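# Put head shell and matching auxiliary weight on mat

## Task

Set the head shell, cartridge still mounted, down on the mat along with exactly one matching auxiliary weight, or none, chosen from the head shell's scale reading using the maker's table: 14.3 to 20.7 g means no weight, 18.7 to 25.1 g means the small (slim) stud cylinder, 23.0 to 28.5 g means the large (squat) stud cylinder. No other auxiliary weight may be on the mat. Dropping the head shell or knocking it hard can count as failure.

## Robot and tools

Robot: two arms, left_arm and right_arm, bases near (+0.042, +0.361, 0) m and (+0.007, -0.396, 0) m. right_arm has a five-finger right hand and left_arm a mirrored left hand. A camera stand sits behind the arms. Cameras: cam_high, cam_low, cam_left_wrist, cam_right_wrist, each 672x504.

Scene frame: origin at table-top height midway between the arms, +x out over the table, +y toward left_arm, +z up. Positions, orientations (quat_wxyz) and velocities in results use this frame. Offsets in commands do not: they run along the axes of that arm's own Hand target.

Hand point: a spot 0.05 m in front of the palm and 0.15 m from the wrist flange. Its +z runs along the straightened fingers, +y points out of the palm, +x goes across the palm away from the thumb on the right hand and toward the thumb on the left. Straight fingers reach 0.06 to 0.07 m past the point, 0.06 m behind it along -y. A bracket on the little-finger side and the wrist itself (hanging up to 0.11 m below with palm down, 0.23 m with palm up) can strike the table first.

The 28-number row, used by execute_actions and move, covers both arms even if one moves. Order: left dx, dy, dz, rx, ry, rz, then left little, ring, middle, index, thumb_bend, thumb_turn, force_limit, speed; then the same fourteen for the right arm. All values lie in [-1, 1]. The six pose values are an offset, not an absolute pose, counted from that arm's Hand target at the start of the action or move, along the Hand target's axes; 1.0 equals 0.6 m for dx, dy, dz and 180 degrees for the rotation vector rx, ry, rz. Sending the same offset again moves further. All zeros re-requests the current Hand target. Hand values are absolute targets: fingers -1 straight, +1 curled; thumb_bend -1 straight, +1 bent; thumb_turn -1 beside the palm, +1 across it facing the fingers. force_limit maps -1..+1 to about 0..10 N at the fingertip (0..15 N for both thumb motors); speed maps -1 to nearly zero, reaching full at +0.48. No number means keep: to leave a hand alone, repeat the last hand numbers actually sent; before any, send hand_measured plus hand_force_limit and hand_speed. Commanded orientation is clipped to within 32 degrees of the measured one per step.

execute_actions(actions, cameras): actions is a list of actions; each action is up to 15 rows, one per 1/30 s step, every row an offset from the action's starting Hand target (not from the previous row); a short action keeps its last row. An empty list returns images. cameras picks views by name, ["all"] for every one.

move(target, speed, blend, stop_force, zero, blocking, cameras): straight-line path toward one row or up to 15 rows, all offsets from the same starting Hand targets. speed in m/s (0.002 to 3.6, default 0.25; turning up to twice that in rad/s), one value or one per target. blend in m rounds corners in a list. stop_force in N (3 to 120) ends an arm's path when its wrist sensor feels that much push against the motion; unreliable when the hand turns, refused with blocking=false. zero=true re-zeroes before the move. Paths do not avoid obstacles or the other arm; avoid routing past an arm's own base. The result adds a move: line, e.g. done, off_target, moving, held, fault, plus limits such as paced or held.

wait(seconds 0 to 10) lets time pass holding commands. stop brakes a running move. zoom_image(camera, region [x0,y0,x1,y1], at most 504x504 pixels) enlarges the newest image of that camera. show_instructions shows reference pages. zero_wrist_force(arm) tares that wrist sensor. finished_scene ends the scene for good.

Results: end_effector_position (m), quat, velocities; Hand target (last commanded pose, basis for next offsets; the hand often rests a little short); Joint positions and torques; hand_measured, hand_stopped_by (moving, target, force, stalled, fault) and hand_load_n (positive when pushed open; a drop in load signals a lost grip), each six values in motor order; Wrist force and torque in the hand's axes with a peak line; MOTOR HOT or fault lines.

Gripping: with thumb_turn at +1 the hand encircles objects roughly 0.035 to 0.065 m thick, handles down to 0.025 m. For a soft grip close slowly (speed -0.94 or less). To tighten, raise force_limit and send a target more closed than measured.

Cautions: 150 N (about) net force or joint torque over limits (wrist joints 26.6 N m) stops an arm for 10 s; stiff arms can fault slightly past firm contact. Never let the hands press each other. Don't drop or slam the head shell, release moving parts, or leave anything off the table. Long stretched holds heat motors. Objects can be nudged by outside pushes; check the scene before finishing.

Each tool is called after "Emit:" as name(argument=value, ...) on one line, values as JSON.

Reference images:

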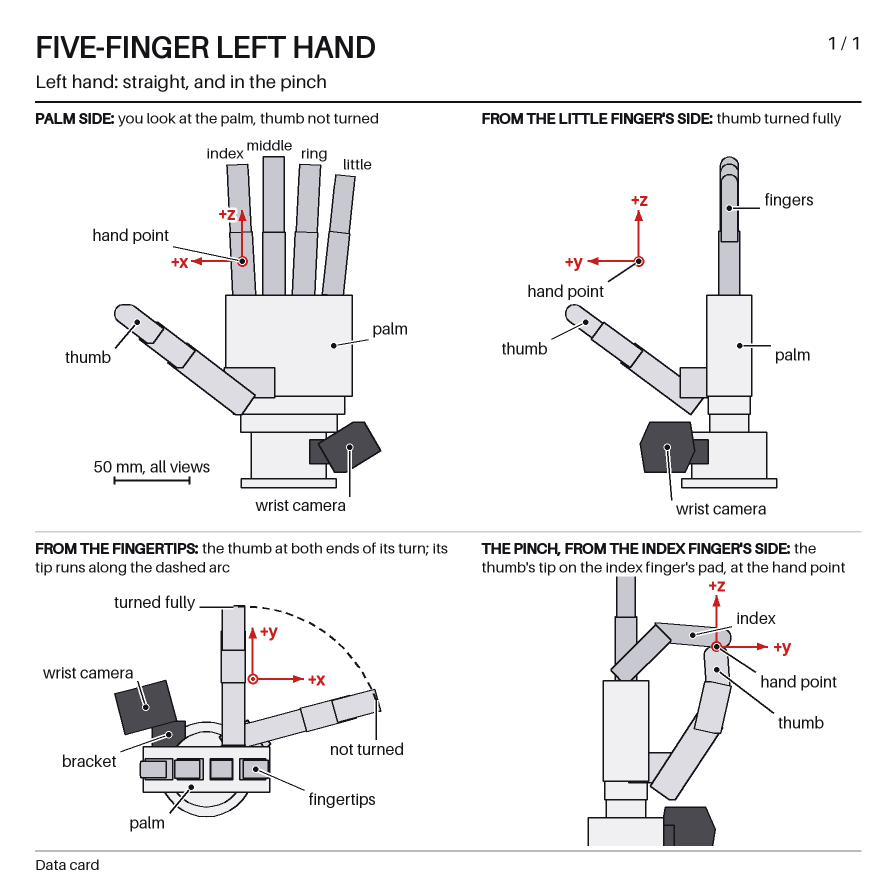

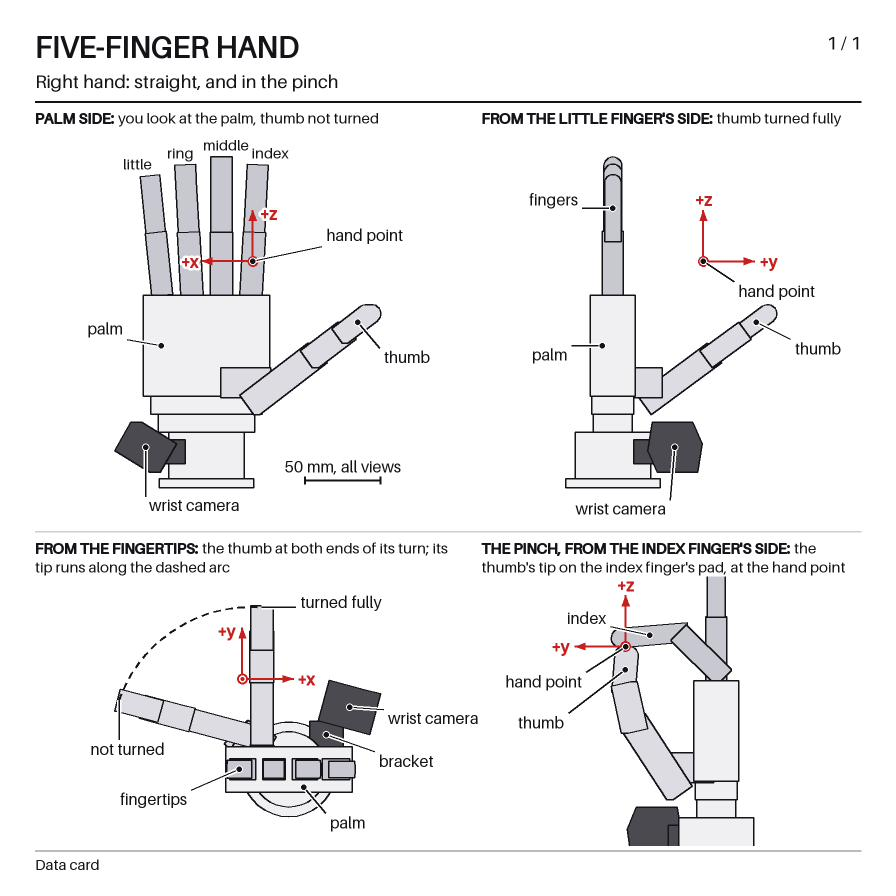

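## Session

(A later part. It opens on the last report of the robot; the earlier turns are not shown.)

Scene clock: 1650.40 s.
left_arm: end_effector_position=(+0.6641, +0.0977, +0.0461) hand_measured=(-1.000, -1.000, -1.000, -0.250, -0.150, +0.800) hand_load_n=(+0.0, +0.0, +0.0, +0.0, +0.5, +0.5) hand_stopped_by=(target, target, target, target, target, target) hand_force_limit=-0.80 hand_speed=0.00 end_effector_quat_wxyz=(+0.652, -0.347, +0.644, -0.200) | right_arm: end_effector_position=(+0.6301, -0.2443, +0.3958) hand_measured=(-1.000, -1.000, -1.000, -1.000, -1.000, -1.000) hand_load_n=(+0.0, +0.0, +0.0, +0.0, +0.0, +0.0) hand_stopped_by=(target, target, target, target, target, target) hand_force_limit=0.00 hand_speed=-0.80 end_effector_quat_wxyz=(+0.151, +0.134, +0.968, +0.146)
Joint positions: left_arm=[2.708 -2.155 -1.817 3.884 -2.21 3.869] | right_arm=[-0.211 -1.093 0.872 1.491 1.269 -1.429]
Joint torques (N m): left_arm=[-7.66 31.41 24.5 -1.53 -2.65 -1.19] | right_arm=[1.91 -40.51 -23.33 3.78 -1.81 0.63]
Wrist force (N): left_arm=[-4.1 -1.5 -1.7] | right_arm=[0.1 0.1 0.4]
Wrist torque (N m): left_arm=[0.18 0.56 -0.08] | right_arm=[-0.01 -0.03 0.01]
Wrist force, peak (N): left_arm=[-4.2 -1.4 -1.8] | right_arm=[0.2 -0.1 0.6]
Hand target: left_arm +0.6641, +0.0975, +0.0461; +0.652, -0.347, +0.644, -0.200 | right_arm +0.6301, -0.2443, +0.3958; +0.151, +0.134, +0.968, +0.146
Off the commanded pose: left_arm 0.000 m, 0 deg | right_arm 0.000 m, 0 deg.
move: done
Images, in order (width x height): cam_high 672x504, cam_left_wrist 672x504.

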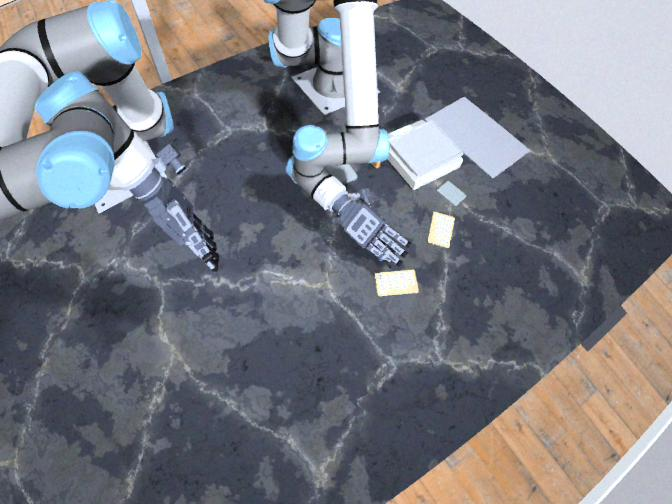

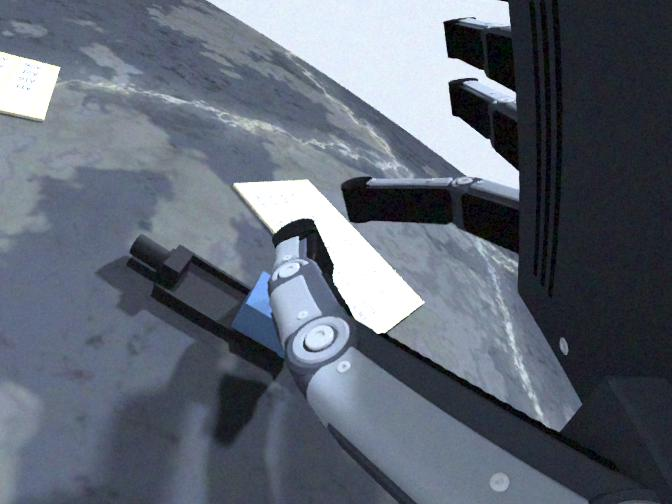

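Emit:
move(target=[[-0.0132,0.0152,-0.0192,0.0157,0.0157,0.0016,-1,-1,-1,-0.25,-0.15,0.8,-0.8,0,0,0,0,0,0,0,-1,-1,-1,-1,-1,-1,0,-0.8],[0.0057,0.034,-0.0173,0.0157,0.0157,0.0016,-1,-1,-1,-0.25,-0.15,0.8,-0.8,0,0,0,0,0,0,0,-1,-1,-1,-1,-1,-1,0,-0.8]], cameras=["cam_left_wrist","cam_high"], speed=0.06)

Emit:
zoom_image(camera="cam_left_wrist", region=[120, 180, 480, 444])

Emit:
zoom_image(camera="cam_high", region=[350, 210, 420, 280])

Scene clock: 1672.80 s.
left_arm: end_effector_position=(+0.6504, +0.1070, +0.0299) hand_measured=(-1.000, -1.000, -1.000, -0.250, -0.150, +0.800) hand_load_n=(+0.0, +0.0, +0.0, +0.5, +0.0, +0.0) hand_stopped_by=(target, target, target, target, target, target) hand_force_limit=-0.80 hand_speed=0.00 end_effector_quat_wxyz=(+0.644, -0.324, +0.656, -0.222) | right_arm: end_effector_position=(+0.6301, -0.2443, +0.3958) hand_measured=(-1.000, -1.000, -1.000, -1.000, -1.000, -1.000) hand_load_n=(+0.0, +0.0, +0.0, +0.0, +0.0, +0.0) hand_stopped_by=(target, target, target, target, target, target) hand_force_limit=0.00 hand_speed=-0.80 end_effector_quat_wxyz=(+0.151, +0.134, +0.968, +0.146)
Joint positions: left_arm=[2.742 -2.135 -1.92 3.973 -2.106 3.88] | right_arm=[-0.211 -1.093 0.872 1.491 1.269 -1.429]
Joint torques (N m): left_arm=[-9.48 41.3 18.22 -1.24 -2.51 -0.42] | right_arm=[1.62 -40.15 -23.61 3.85 -1.83 0.58]
Wrist force (N): left_arm=[-3.6 -1.6 -1.5] | right_arm=[0.1 -0.1 0.1]
Wrist torque (N m): left_arm=[0.15 0.49 -0.10] | right_arm=[-0.03 -0.02 0.00]
Wrist force, peak (N): left_arm=[-4.2 -2.0 -1.5] | right_arm=[0.1 -0.2 0.5]
Hand target: left_arm +0.6504, +0.1069, +0.0300; +0.644, -0.324, +0.656, -0.222 | right_arm +0.6301, -0.2443, +0.3958; +0.151, +0.134, +0.968, +0.146
Off the commanded pose: left_arm 0.000 m, 0 deg | right_arm 0.000 m, 0 deg.
move: done
Images, in order (width x height): cam_high 672x504, cam_left_wrist 672x504.

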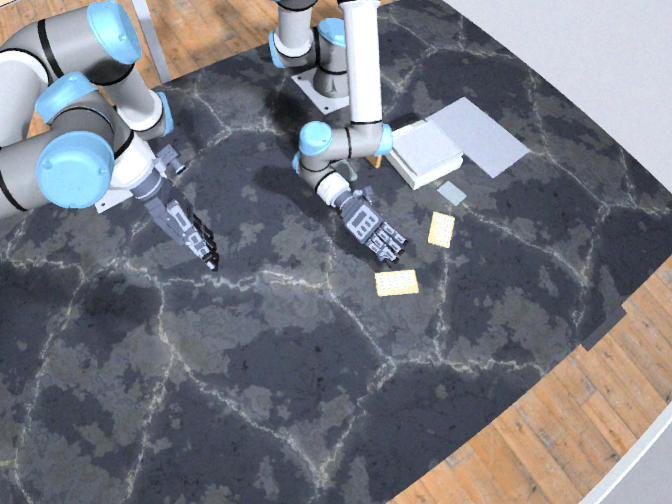

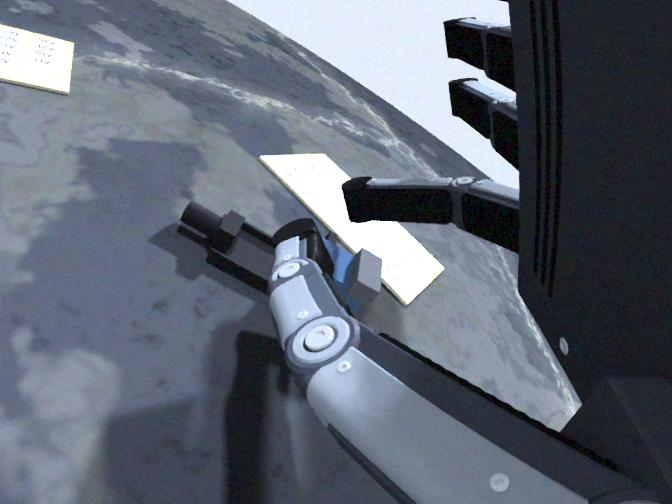

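Scaled by 1.400 from the camera's 672x504 image, which has a finer 960x720 frame.

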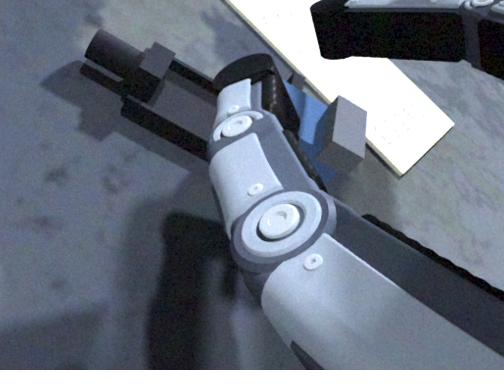

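Scaled by 7.200 from the camera's 672x504 image, which has a finer 960x720 frame.

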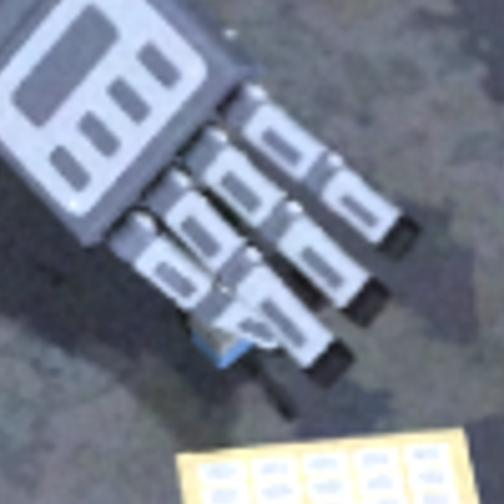

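Emit:
move(target=[0.0212,0.0212,0.0021,0,0,0,-1,-1,-1,-0.25,-0.15,0.8,-0.8,0,0,0,0,0,0,0,-1,-1,-1,-1,-1,-1,0,-0.8], cameras=["cam_left_wrist"], speed=0.015, stop_force=3)

Emit:
zoom_image(camera="cam_left_wrist", region=[160, 120, 480, 384])

Scene clock: 1682.67 s.
left_arm: end_effector_position=(+0.6504, +0.1068, +0.0119) hand_measured=(-1.000, -1.000, -1.000, -0.250, -0.150, +0.800) hand_load_n=(+0.0, +0.0, -0.5, +0.0, +0.0, +0.0) hand_stopped_by=(target, target, target, target, target, target) hand_force_limit=-0.80 hand_speed=0.00 end_effector_quat_wxyz=(+0.644, -0.324, +0.656, -0.222) | right_arm: end_effector_position=(+0.6301, -0.2443, +0.3958) hand_measured=(-1.000, -1.000, -1.000, -1.000, -1.000, -1.000) hand_load_n=(+0.0, +0.0, +0.0, +0.0, +0.0, +0.0) hand_stopped_by=(target, target, target, target, target, target) hand_force_limit=0.00 hand_speed=-0.80 end_effector_quat_wxyz=(+0.151, +0.134, +0.968, +0.146)
Joint positions: left_arm=[2.742 -2.171 -1.924 4.014 -2.106 3.88] | right_arm=[-0.211 -1.093 0.872 1.491 1.269 -1.429]
Joint torques (N m): left_arm=[-9.61 43.12 7.41 -1.43 -2.44 -1.45] | right_arm=[2.12 -40.04 -23.42 3.85 -1.98 0.61]
Wrist force (N): left_arm=[-3.4 -1.6 -1.5] | right_arm=[0.2 0.0 0.1]
Wrist torque (N m): left_arm=[0.14 0.47 -0.08] | right_arm=[-0.01 -0.04 0.02]
Wrist force, peak (N): left_arm=[-3.6 -1.6 -2.1] | right_arm=[0.2 -0.4 0.4]
Hand target: left_arm +0.6504, +0.1068, +0.0120; +0.644, -0.324, +0.656, -0.222 | right_arm +0.6301, -0.2443, +0.3958; +0.151, +0.134, +0.968, +0.146
Off the commanded pose: left_arm 0.000 m, 0 deg | right_arm 0.000 m, 0 deg.
move: done
Images, in order (width x height): cam_left_wrist 672x504.

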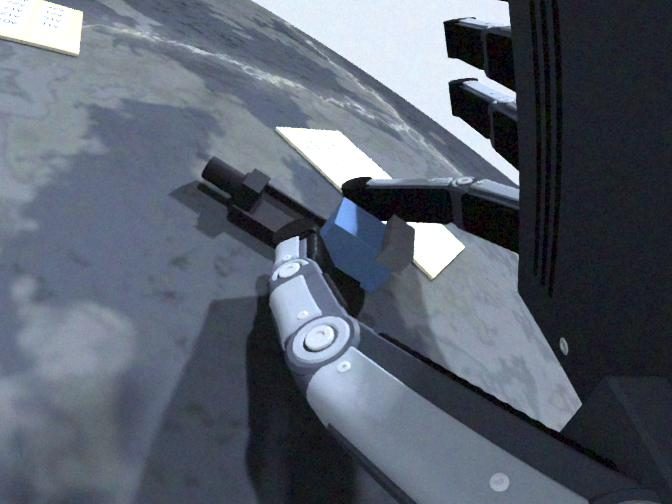

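Scaled by 1.575 from the camera's 672x504 image, which has a finer 960x720 frame.

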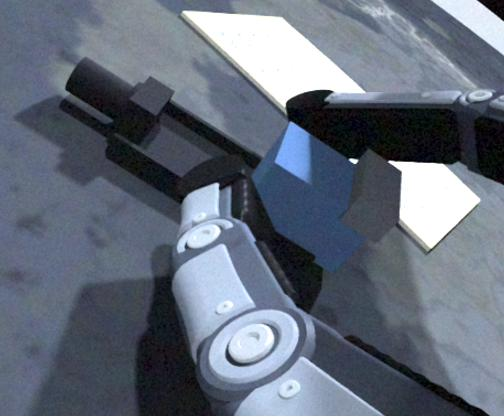

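Emit:
move(target=[0.0106,-0.0106,0,0,0,0,-1,-1,-1,-0.25,-0.12,0.74,-0.8,0,0,0,0,0,0,0,-1,-1,-1,-1,-1,-1,0,-0.8], cameras=["cam_left_wrist"], speed=0.02, stop_force=3)

Emit:
zoom_image(camera="cam_left_wrist", region=[160, 120, 480, 384])

Scene clock: 1704.37 s.
left_arm: end_effector_position=(+0.6516, +0.0979, +0.0120) hand_measured=(-1.000, -1.000, -1.000, -0.250, -0.120, +0.740) hand_load_n=(+0.0, +0.0, +0.0, +0.0, +0.0, +0.0) hand_stopped_by=(target, target, target, target, target, target) hand_force_limit=-0.80 hand_speed=0.00 end_effector_quat_wxyz=(+0.644, -0.324, +0.656, -0.222) | right_arm: end_effector_position=(+0.6301, -0.2443, +0.3958) hand_measured=(-1.000, -1.000, -1.000, -1.000, -1.000, -1.000) hand_load_n=(+0.0, +0.0, +0.0, +0.0, +0.0, +0.0) hand_stopped_by=(target, target, target, target, target, target) hand_force_limit=0.00 hand_speed=-0.80 end_effector_quat_wxyz=(+0.151, +0.134, +0.968, +0.146)
Joint positions: left_arm=[2.725 -2.181 -1.904 4.002 -2.123 3.878] | right_arm=[-0.211 -1.093 0.872 1.491 1.269 -1.429]
Joint torques (N m): left_arm=[11.16 43.68 1.24 3.55 2.35 0.84] | right_arm=[0.57 -41.02 -23.87 3.84 -1.84 0.62]
Wrist force (N): left_arm=[-3.4 -1.3 -1.6] | right_arm=[-0.1 0.0 0.4]
Wrist torque (N m): left_arm=[0.19 0.46 0.01] | right_arm=[-0.03 0.00 0.00]
Wrist force, peak (N): left_arm=[-3.7 -1.7 -1.7] | right_arm=[0.0 -0.3 0.5]
Hand target: left_arm +0.6516, +0.0979, +0.0120; +0.644, -0.324, +0.656, -0.222 | right_arm +0.6301, -0.2443, +0.3958; +0.151, +0.134, +0.968, +0.146
Off the commanded pose: left_arm 0.000 m, 0 deg | right_arm 0.000 m, 0 deg.
move: done
Images, in order (width x height): cam_left_wrist 672x504.

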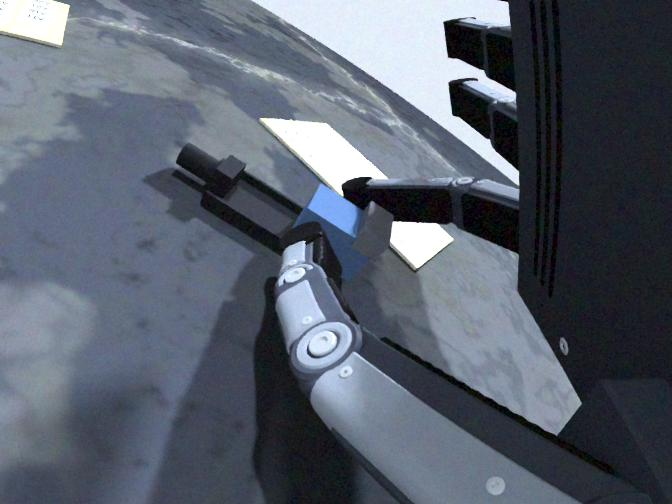

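Scaled by 1.575 from the camera's 672x504 image, which has a finer 960x720 frame.

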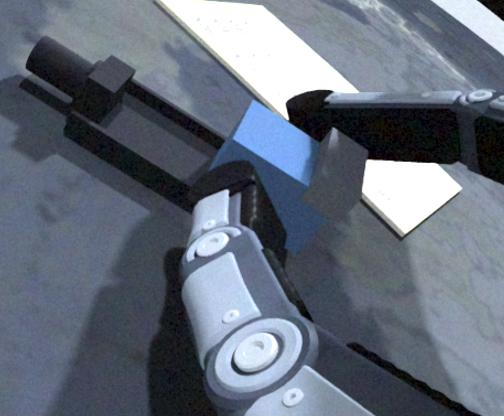

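Emit:
move(target=[0,0,0,0,0,0,-1,-1,-1,0.3,0.3,0.74,-0.75,-0.94,0,0,0,0,0,0,-1,-1,-1,-1,-1,-1,0,-0.8], cameras=["cam_left_wrist"], speed=0.02)

Emit:
zoom_image(camera="cam_left_wrist", region=[160, 120, 480, 384])

Scene clock: 1711.10 s.
left_arm: end_effector_position=(+0.6516, +0.0979, +0.0120) hand_measured=(-1.000, -1.000, -1.000, -0.088, +0.010, +0.740) hand_load_n=(+0.0, -0.5, -0.5, +2.0, +2.0, +0.0) hand_stopped_by=(target, target, target, force, force, target) hand_force_limit=-0.75 hand_speed=-0.94 end_effector_quat_wxyz=(+0.645, -0.324, +0.656, -0.222) | right_arm: end_effector_position=(+0.6301, -0.2443, +0.3958) hand_measured=(-1.000, -1.000, -1.000, -1.000, -1.000, -1.000) hand_load_n=(+0.0, +0.0, +0.0, +0.0, -0.5, +0.0) hand_stopped_by=(target, target, target, target, target, target) hand_force_limit=0.00 hand_speed=-0.80 end_effector_quat_wxyz=(+0.151, +0.134, +0.968, +0.146)
Joint positions: left_arm=[2.725 -2.181 -1.904 4.002 -2.123 3.878] | right_arm=[-0.211 -1.093 0.872 1.491 1.269 -1.429]
Joint torques (N m): left_arm=[11 37.39 1.33 0.38 2.28 1] | right_arm=[1.57 -41.08 -24.12 3.99 -2.01 0.49]
Wrist force (N): left_arm=[-4.7 -3.1 -1.9] | right_arm=[0.2 -0.1 0.3]
Wrist torque (N m): left_arm=[0.23 0.45 -0.02] | right_arm=[-0.03 -0.05 0.02]
Wrist force, peak (N): left_arm=[-5.4 -3.8 -0.8] | right_arm=[0.1 -0.2 0.5]
Hand target: left_arm +0.6516, +0.0979, +0.0120; +0.644, -0.324, +0.656, -0.222 | right_arm +0.6301, -0.2443, +0.3958; +0.151, +0.134, +0.968, +0.146
Off the commanded pose: left_arm 0.000 m, 0 deg | right_arm 0.000 m, 0 deg.
move: done
Images, in order (width x height): cam_left_wrist 672x504.

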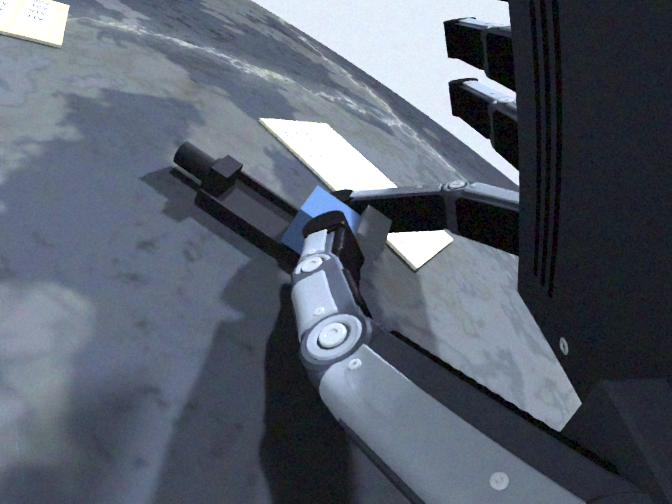

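Scaled by 1.575 from the camera's 672x504 image, which has a finer 960x720 frame.

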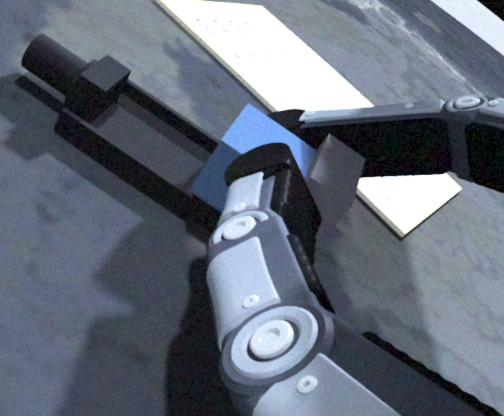

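Emit:
move(target=[0,0,0,0,0,0,-1,-1,-1,0.35,0.35,0.74,-0.5,-0.94,0,0,0,0,0,0,-1,-1,-1,-1,-1,-1,0,-0.8], cameras=[], speed=0.02)

Emit:
move(target=[-0.0118,-0.0118,-0.0012,0,0,0,-1,-1,-1,0.35,0.35,0.74,-0.5,-0.94,0,0,0,0,0,0,-1,-1,-1,-1,-1,-1,0,-0.8], cameras=["cam_left_wrist","cam_low"], speed=0.02)

Emit:
zoom_image(camera="cam_left_wrist", region=[160, 120, 480, 384])

Scene clock: 1720.40 s.
left_arm: end_effector_position=(+0.6516, +0.0979, +0.0120) hand_measured=(-1.000, -1.000, -1.000, -0.082, +0.028, +0.740) hand_load_n=(+0.0, +0.0, -0.5, +4.0, +3.5, +0.5) hand_stopped_by=(target, target, target, force, force, target) hand_force_limit=-0.50 hand_speed=-0.94 end_effector_quat_wxyz=(+0.644, -0.324, +0.656, -0.222) | right_arm: end_effector_position=(+0.6301, -0.2443, +0.3958) hand_measured=(-1.000, -1.000, -1.000, -1.000, -1.000, -1.000) hand_load_n=(+0.0, +0.0, +0.0, +0.0, +0.0, +0.5) hand_stopped_by=(target, target, target, target, target, target) hand_force_limit=0.00 hand_speed=-0.80 end_effector_quat_wxyz=(+0.151, +0.134, +0.968, +0.146)
Joint positions: left_arm=[2.725 -2.181 -1.904 4.002 -2.123 3.878] | right_arm=[-0.211 -1.093 0.872 1.491 1.269 -1.429]
Joint torques (N m): left_arm=[10 28.85 1.01 -1.14 2.13 1] | right_arm=[1.83 -40.79 -24.18 4.05 -2.03 0.55]
Wrist force (N): left_arm=[-5.3 -4.3 -2.6] | right_arm=[0.0 -0.2 0.1]
Wrist torque (N m): left_arm=[0.29 0.42 -0.03] | right_arm=[-0.04 -0.01 0.00]
Wrist force, peak (N): left_arm=[-5.6 -4.9 -2.3] | right_arm=[0.2 -0.3 0.5]
Hand target: left_arm +0.6516, +0.0979, +0.0120; +0.644, -0.324, +0.656, -0.222 | right_arm +0.6301, -0.2443, +0.3958; +0.151, +0.134, +0.968, +0.146
Off the commanded pose: left_arm 0.000 m, 0 deg | right_arm 0.000 m, 0 deg.
move: done
No camera images: "cameras" was empty.

Scene clock: 1721.17 s.
left_arm: end_effector_position=(+0.6515, +0.0980, +0.0221) hand_measured=(-1.000, -1.000, -1.000, -0.082, +0.028, +0.740) hand_load_n=(+0.0, +0.0, +0.0, +2.0, +3.0, +0.0) hand_stopped_by=(target, target, target, force, force, target) hand_force_limit=-0.50 hand_speed=-0.94 end_effector_quat_wxyz=(+0.644, -0.324, +0.656, -0.222) | right_arm: end_effector_position=(+0.6301, -0.2443, +0.3958) hand_measured=(-1.000, -1.000, -1.000, -1.000, -1.000, -1.000) hand_load_n=(+0.0, +0.0, +0.0, +0.0, +0.0, +0.0) hand_stopped_by=(target, target, target, target, target, target) hand_force_limit=0.00 hand_speed=-0.80 end_effector_quat_wxyz=(+0.151, +0.134, +0.968, +0.146)
Joint positions: left_arm=[2.725 -2.161 -1.901 3.98 -2.123 3.878] | right_arm=[-0.211 -1.093 0.872 1.491 1.269 -1.429]
Joint torques (N m): left_arm=[11.35 27.46 22.8 2.86 2.36 0.71] | right_arm=[1.44 -40.81 -23.84 3.89 -2.17 0.47]
Wrist force (N): left_arm=[-3.0 -1.5 -1.3] | right_arm=[0.0 -0.1 0.2]
Wrist torque (N m): left_arm=[0.13 0.43 0.03] | right_arm=[-0.04 -0.02 0.00]
Wrist force, peak (N): left_arm=[-5.4 -4.7 -2.4] | right_arm=[0.1 -0.2 0.4]
Hand target: left_arm +0.6516, +0.0980, +0.0220; +0.644, -0.324, +0.656, -0.222 | right_arm +0.6301, -0.2443, +0.3958; +0.151, +0.134, +0.968, +0.146
Off the commanded pose: left_arm 0.000 m, 0 deg | right_arm 0.000 m, 0 deg.
move: done
Images, in order (width x height): cam_low 672x504, cam_left_wrist 672x504.

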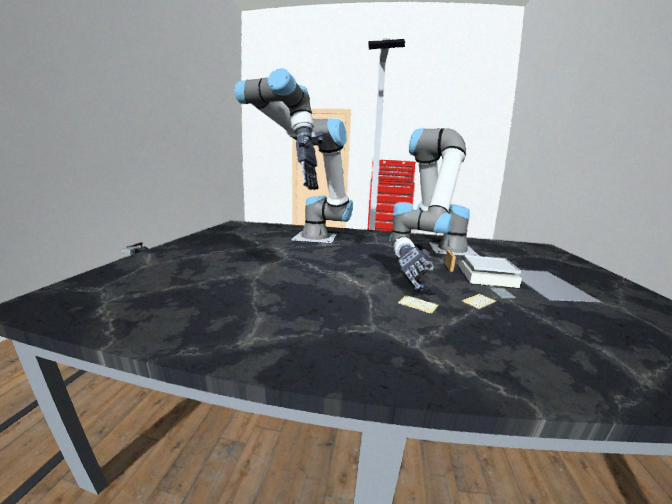

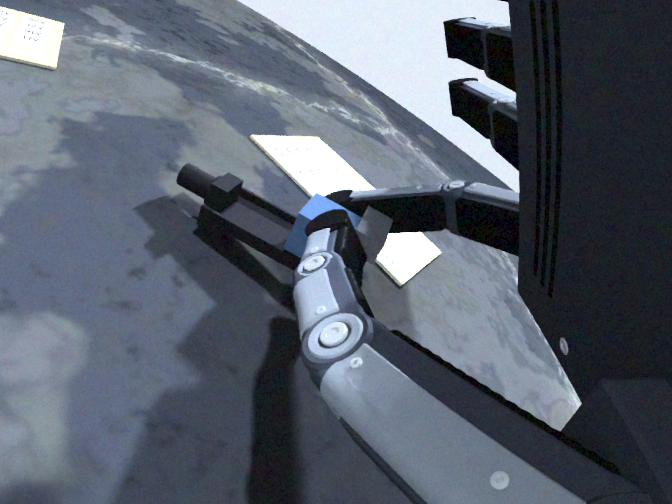

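Scaled by 1.575 from the camera's 672x504 image, which has a finer 960x720 frame.

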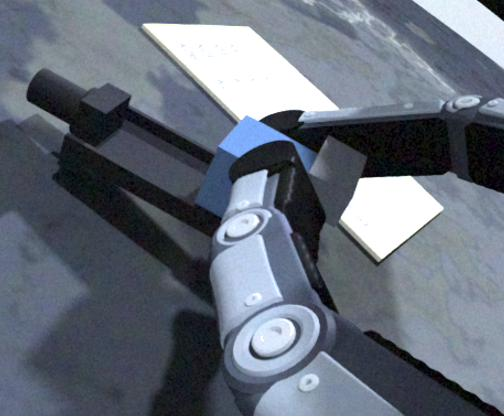

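Emit:
move(target=[0,0,0,0,0,0,-1,-1,-1,0.4,0.4,0.74,-0.35,-0.94,0,0,0,0,0,0,-1,-1,-1,-1,-1,-1,0,-0.8], cameras=[], speed=0.02)

Emit:
move(target=[-0.035,-0.035,-0.0035,0,0,0,-1,-1,-1,0.4,0.4,0.74,-0.35,-0.94,0,0,0,0,0,0,-1,-1,-1,-1,-1,-1,0,-0.8], cameras=["cam_left_wrist","cam_low"], speed=0.03)

Emit:
zoom_image(camera="cam_left_wrist", region=[160, 120, 480, 384])

Emit:
zoom_image(camera="cam_low", region=[390, 230, 460, 300])

Scene clock: 1731.10 s.
left_arm: end_effector_position=(+0.6516, +0.0980, +0.0220) hand_measured=(-1.000, -1.000, -1.000, -0.074, +0.030, +0.740) hand_load_n=(+0.0, +0.0, +0.0, +4.0, +5.0, +0.0) hand_stopped_by=(target, target, target, force, force, target) hand_force_limit=-0.35 hand_speed=-0.94 end_effector_quat_wxyz=(+0.644, -0.324, +0.656, -0.222) | right_arm: end_effector_position=(+0.6301, -0.2443, +0.3958) hand_measured=(-1.000, -1.000, -1.000, -1.000, -1.000, -1.000) hand_load_n=(+0.0, +0.0, +0.0, +0.0, +0.0, +0.0) hand_stopped_by=(target, target, target, target, target, target) hand_force_limit=0.00 hand_speed=-0.80 end_effector_quat_wxyz=(+0.151, +0.134, +0.968, +0.146)
Joint positions: left_arm=[2.725 -2.161 -1.901 3.98 -2.123 3.878] | right_arm=[-0.211 -1.093 0.872 1.491 1.269 -1.429]
Joint torques (N m): left_arm=[10.36 29.48 3.2 3.53 1.85 -1.25] | right_arm=[0.97 -40.63 -23.68 3.99 -2.1 0.66]
Wrist force (N): left_arm=[-3.3 -1.3 -1.2] | right_arm=[-0.1 0.1 0.2]
Wrist torque (N m): left_arm=[0.15 0.47 0.01] | right_arm=[0.00 0.00 0.00]
Wrist force, peak (N): left_arm=[-3.7 -1.6 -1.8] | right_arm=[0.3 -0.2 0.5]
Hand target: left_arm +0.6516, +0.0980, +0.0220; +0.644, -0.324, +0.656, -0.222 | right_arm +0.6301, -0.2443, +0.3958; +0.151, +0.134, +0.968, +0.146
Off the commanded pose: left_arm 0.000 m, 0 deg | right_arm 0.000 m, 0 deg.
move: done
No camera images: "cameras" was empty.

Scene clock: 1732.37 s.
left_arm: end_effector_position=(+0.6515, +0.0981, +0.0519) hand_measured=(-1.000, -1.000, -1.000, -0.074, +0.030, +0.740) hand_load_n=(+0.0, +0.0, +0.0, +4.0, +5.0, +0.0) hand_stopped_by=(target, target, target, force, force, target) hand_force_limit=-0.35 hand_speed=-0.94 end_effector_quat_wxyz=(+0.644, -0.324, +0.656, -0.222) end_effector_velocity=(+0.001, +0.000, -0.001) end_effector_angular_velocity=(-0.002, -0.002, +0.000) | right_arm: end_effector_position=(+0.6301, -0.2443, +0.3958) hand_measured=(-1.000, -1.000, -1.000, -1.000, -1.000, -1.000) hand_load_n=(+0.0, +0.0, +0.0, +0.0, +0.0, +0.0) hand_stopped_by=(target, target, target, target, target, target) hand_force_limit=0.00 hand_speed=-0.80 end_effector_quat_wxyz=(+0.151, +0.134, +0.968, +0.146)
Joint positions: left_arm=[2.725 -2.103 -1.891 3.912 -2.122 3.878] | right_arm=[-0.211 -1.093 0.872 1.491 1.269 -1.429]
Joint velocities: left_arm=[0 -0.004 0 0.006 0 -0.001] | right_arm=[within noise]
Joint torques (N m): left_arm=[11.04 29.32 18.52 3.63 2.35 0.51] | right_arm=[1.16 -40.44 -24.44 3.82 -2.09 0.52]
Wrist force (N): left_arm=[-3.4 -1.2 -1.4] | right_arm=[0.0 -0.2 0.4]
Wrist torque (N m): left_arm=[0.18 0.48 0.00] | right_arm=[-0.05 -0.02 0.00]
Wrist force, peak (N): left_arm=[-3.9 -1.7 -1.5] | right_arm=[-0.1 -0.1 0.6]
Hand target: left_arm +0.6515, +0.0981, +0.0518; +0.644, -0.324, +0.656, -0.222 | right_arm +0.6301, -0.2443, +0.3958; +0.151, +0.134, +0.968, +0.146
Off the commanded pose: left_arm 0.000 m, 0 deg | right_arm 0.000 m, 0 deg.
move: done
Images, in order (width x height): cam_low 672x504, cam_left_wrist 672x504.

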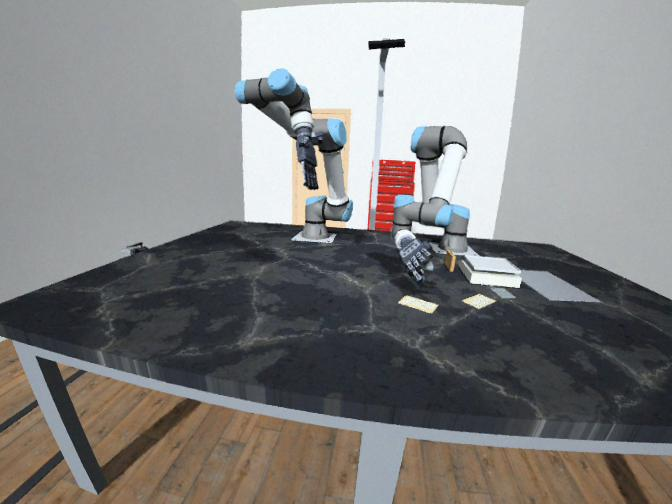

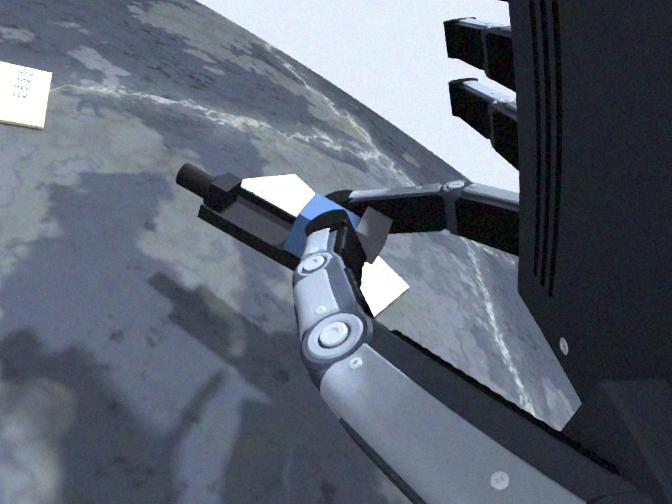

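Scaled by 1.575 from the camera's 672x504 image, which has a finer 960x720 frame.

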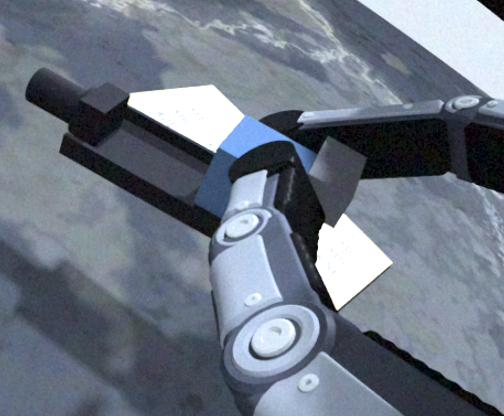

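Scaled by 7.200 from the camera's 672x504 image, which has a finer 960x720 frame.

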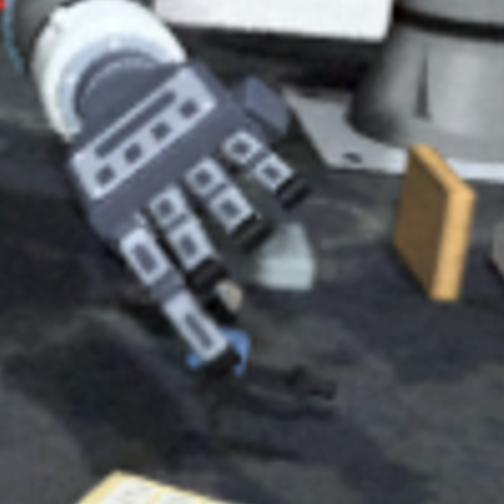

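Emit:
move(target=[[-0.1387,-0.1387,-0.0137,0,0,0,-1,-1,-1,0.4,0.4,0.74,-0.35,-0.94,0,0,0,0,0,0,-1,-1,-1,-1,-1,-1,0,-0.8],[-0.4595,0.2082,-0.2767,-0.2077,-0.2077,-0.0206,-1,-1,-1,0.4,0.4,0.74,-0.35,-0.94,0,0,0,0,0,0,-1,-1,-1,-1,-1,-1,0,-0.8]], cameras=["all"], speed=0.15, blend=[0.05,0])

Emit:
zoom_image(camera="cam_high", region=[340, 90, 480, 230])

Emit:
zoom_image(camera="cam_low", region=[410, 200, 550, 300])

Scene clock: 1758.97 s.
left_arm: end_effector_position=(+0.4587, +0.3599, +0.1683) hand_measured=(-1.000, -1.000, -1.000, -0.074, +0.030, +0.740) hand_load_n=(+0.0, +0.0, +0.0, +4.0, +5.0, -0.5) hand_stopped_by=(target, target, target, force, force, target) hand_force_limit=-0.35 hand_speed=-0.94 end_effector_quat_wxyz=(+0.674, -0.583, +0.444, +0.089) end_effector_velocity=(+0.002, -0.002, +0.000) end_effector_angular_velocity=(+0.000, -0.003, -0.005) | right_arm: end_effector_position=(+0.6301, -0.2443, +0.3958) hand_measured=(-1.000, -1.000, -1.000, -1.000, -1.000, -1.000) hand_load_n=(+0.0, +0.0, +0.0, +0.0, +0.0, +0.0) hand_stopped_by=(target, target, target, target, target, target) hand_force_limit=0.00 hand_speed=-0.80 end_effector_quat_wxyz=(+0.151, +0.134, +0.968, +0.146)
Joint positions: left_arm=[2.885 -1.748 -2.034 3.49 -2.879 3.642] | right_arm=[-0.211 -1.093 0.872 1.491 1.269 -1.429]
Joint velocities: left_arm=[-0.003 0 0.002 0.006 0.002 0.005] | right_arm=[within noise]
Joint torques (N m): left_arm=[-8.47 15.68 29.7 2.43 2.23 1.38] | right_arm=[2.12 -41.2 -24.06 3.91 -2.07 0.48]
Wrist force (N): left_arm=[-3.4 -1.4 -1.1] | right_arm=[0.1 0.1 0.3]
Wrist torque (N m): left_arm=[0.26 0.49 -0.08] | right_arm=[-0.01 -0.03 0.01]
Wrist force, peak (N): left_arm=[-3.7 -2.0 -1.7] | right_arm=[0.2 0.3 0.4]
Hand target: left_arm +0.4588, +0.3598, +0.1683; +0.674, -0.583, +0.444, +0.089 | right_arm +0.6301, -0.2443, +0.3958; +0.151, +0.134, +0.968, +0.146
Off the commanded pose: left_arm 0.000 m, 0 deg | right_arm 0.000 m, 0 deg.
move: done

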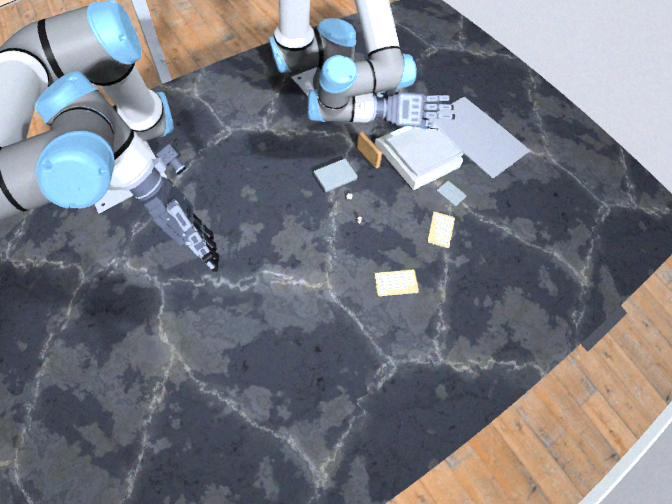

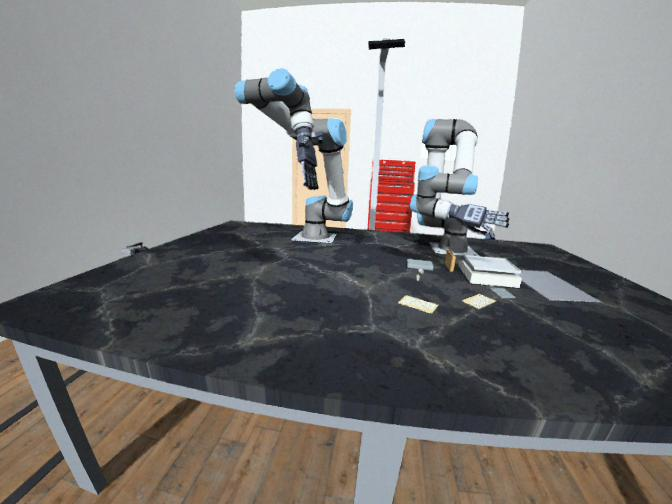

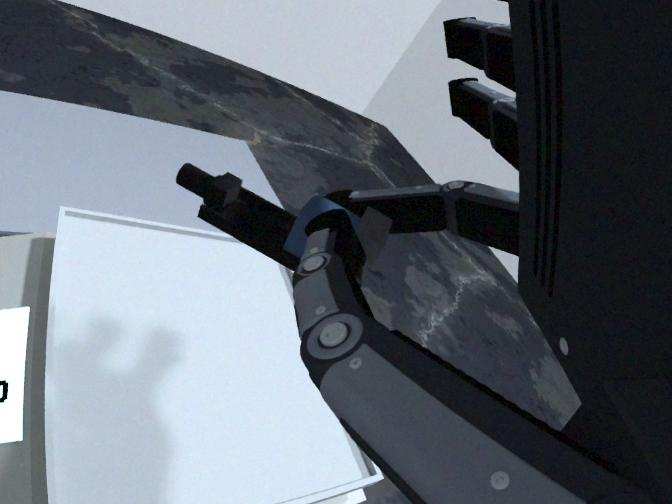

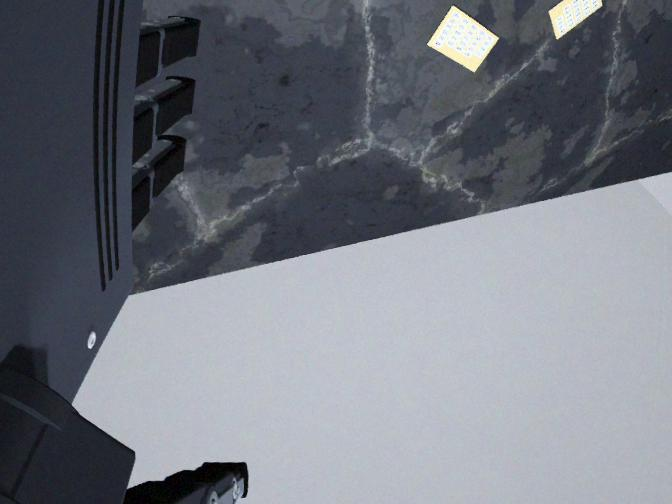

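Scaled by 3.600 from the camera's 672x504 image, which has a finer 960x720 frame.

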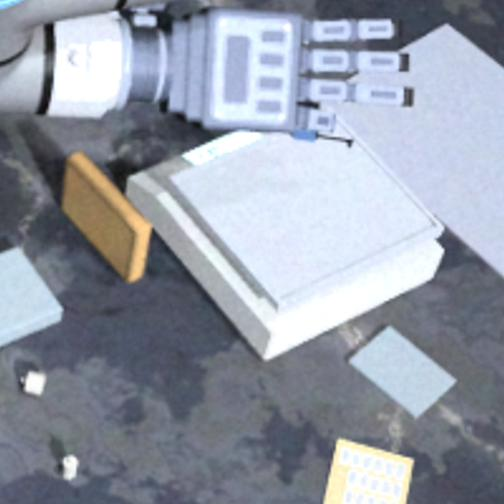

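Scaled by 3.600 from the camera's 672x504 image, which has a finer 960x720 frame.

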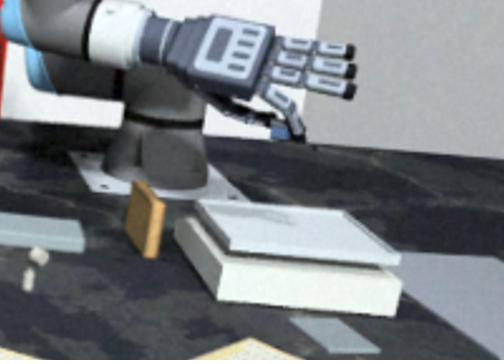

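Emit:
move(target=[0.07,0.0877,0.0295,0,0,0,-1,-1,-1,0.4,0.4,0.74,-0.35,-0.94,0,0,0,0,0,0,-1,-1,-1,-1,-1,-1,0,-0.8], cameras=["cam_high","cam_low","cam_left_wrist"], speed=0.08)

Emit:
zoom_image(camera="cam_high", region=[370, 90, 480, 200])

Emit:
zoom_image(camera="cam_low", region=[440, 220, 530, 300])

Scene clock: 1789.70 s.
left_arm: end_effector_position=(+0.4587, +0.3745, +0.1002) hand_measured=(-1.000, -1.000, -1.000, -0.074, +0.030, +0.740) hand_load_n=(+0.0, +0.0, +0.0, +4.0, +5.0, +0.0) hand_stopped_by=(target, target, target, force, force, target) hand_force_limit=-0.35 hand_speed=-0.94 end_effector_quat_wxyz=(+0.674, -0.583, +0.444, +0.089) | right_arm: end_effector_position=(+0.6301, -0.2443, +0.3958) hand_measured=(-1.000, -1.000, -1.000, -1.000, -1.000, -1.000) hand_load_n=(+0.0, +0.0, +0.0, +0.0, +0.0, +0.0) hand_stopped_by=(target, target, target, target, target, target) hand_force_limit=0.00 hand_speed=-0.80 end_effector_quat_wxyz=(+0.151, +0.134, +0.968, +0.146)
Joint positions: left_arm=[2.925 -1.845 -2.136 3.727 -2.841 3.681] | right_arm=[-0.211 -1.093 0.872 1.491 1.269 -1.429]
Joint torques (N m): left_arm=[-7.68 22.99 25.77 -1.71 -3.03 -1.26] | right_arm=[1.73 -41.24 -24.6 3.84 -2.18 0.43]
Wrist force (N): left_arm=[-3.3 -1.4 -1.3] | right_arm=[0.1 -0.2 0.4]
Wrist torque (N m): left_arm=[0.19 0.43 -0.07] | right_arm=[-0.05 -0.03 0.00]
Wrist force, peak (N): left_arm=[-3.9 -2.0 -1.6] | right_arm=[0.3 -0.2 0.4]
Hand target: left_arm +0.4588, +0.3744, +0.1002; +0.674, -0.583, +0.444, +0.089 | right_arm +0.6301, -0.2443, +0.3958; +0.151, +0.134, +0.968, +0.146
Off the commanded pose: left_arm 0.000 m, 0 deg | right_arm 0.000 m, 0 deg.
move: done
Images, in order (width x height): cam_high 672x504, cam_low 672x504, cam_left_wrist 672x504.

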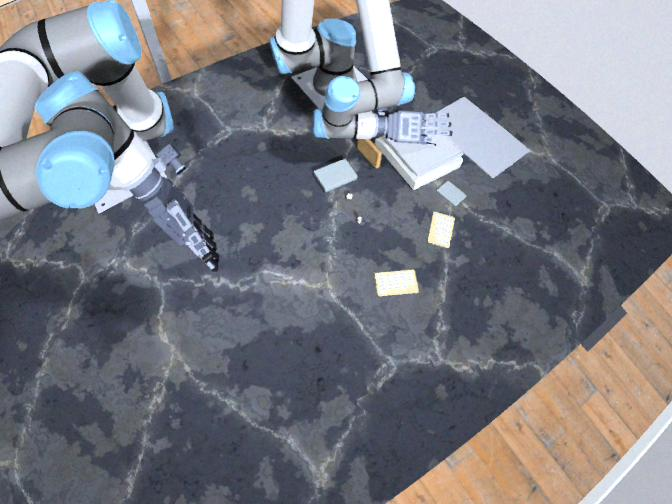

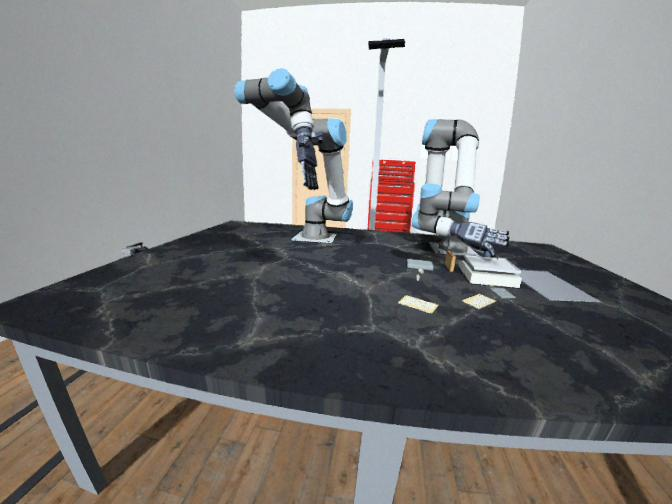

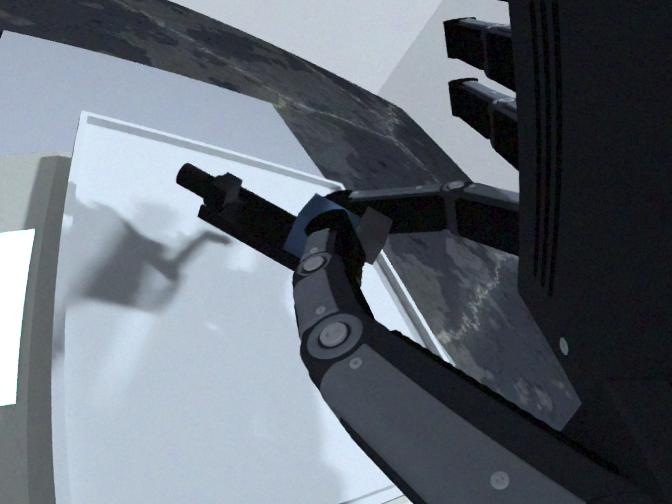

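Scaled by 4.582 from the camera's 672x504 image, which has a finer 960x720 frame.

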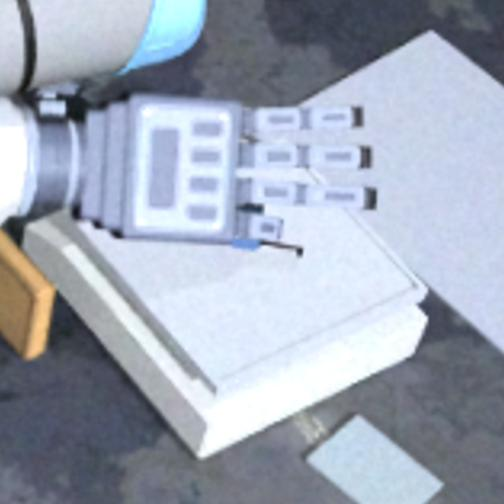

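Scaled by 5.600 from the camera's 672x504 image, which has a finer 960x720 frame.

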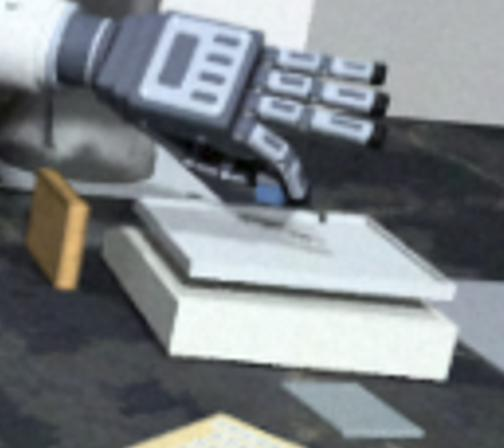

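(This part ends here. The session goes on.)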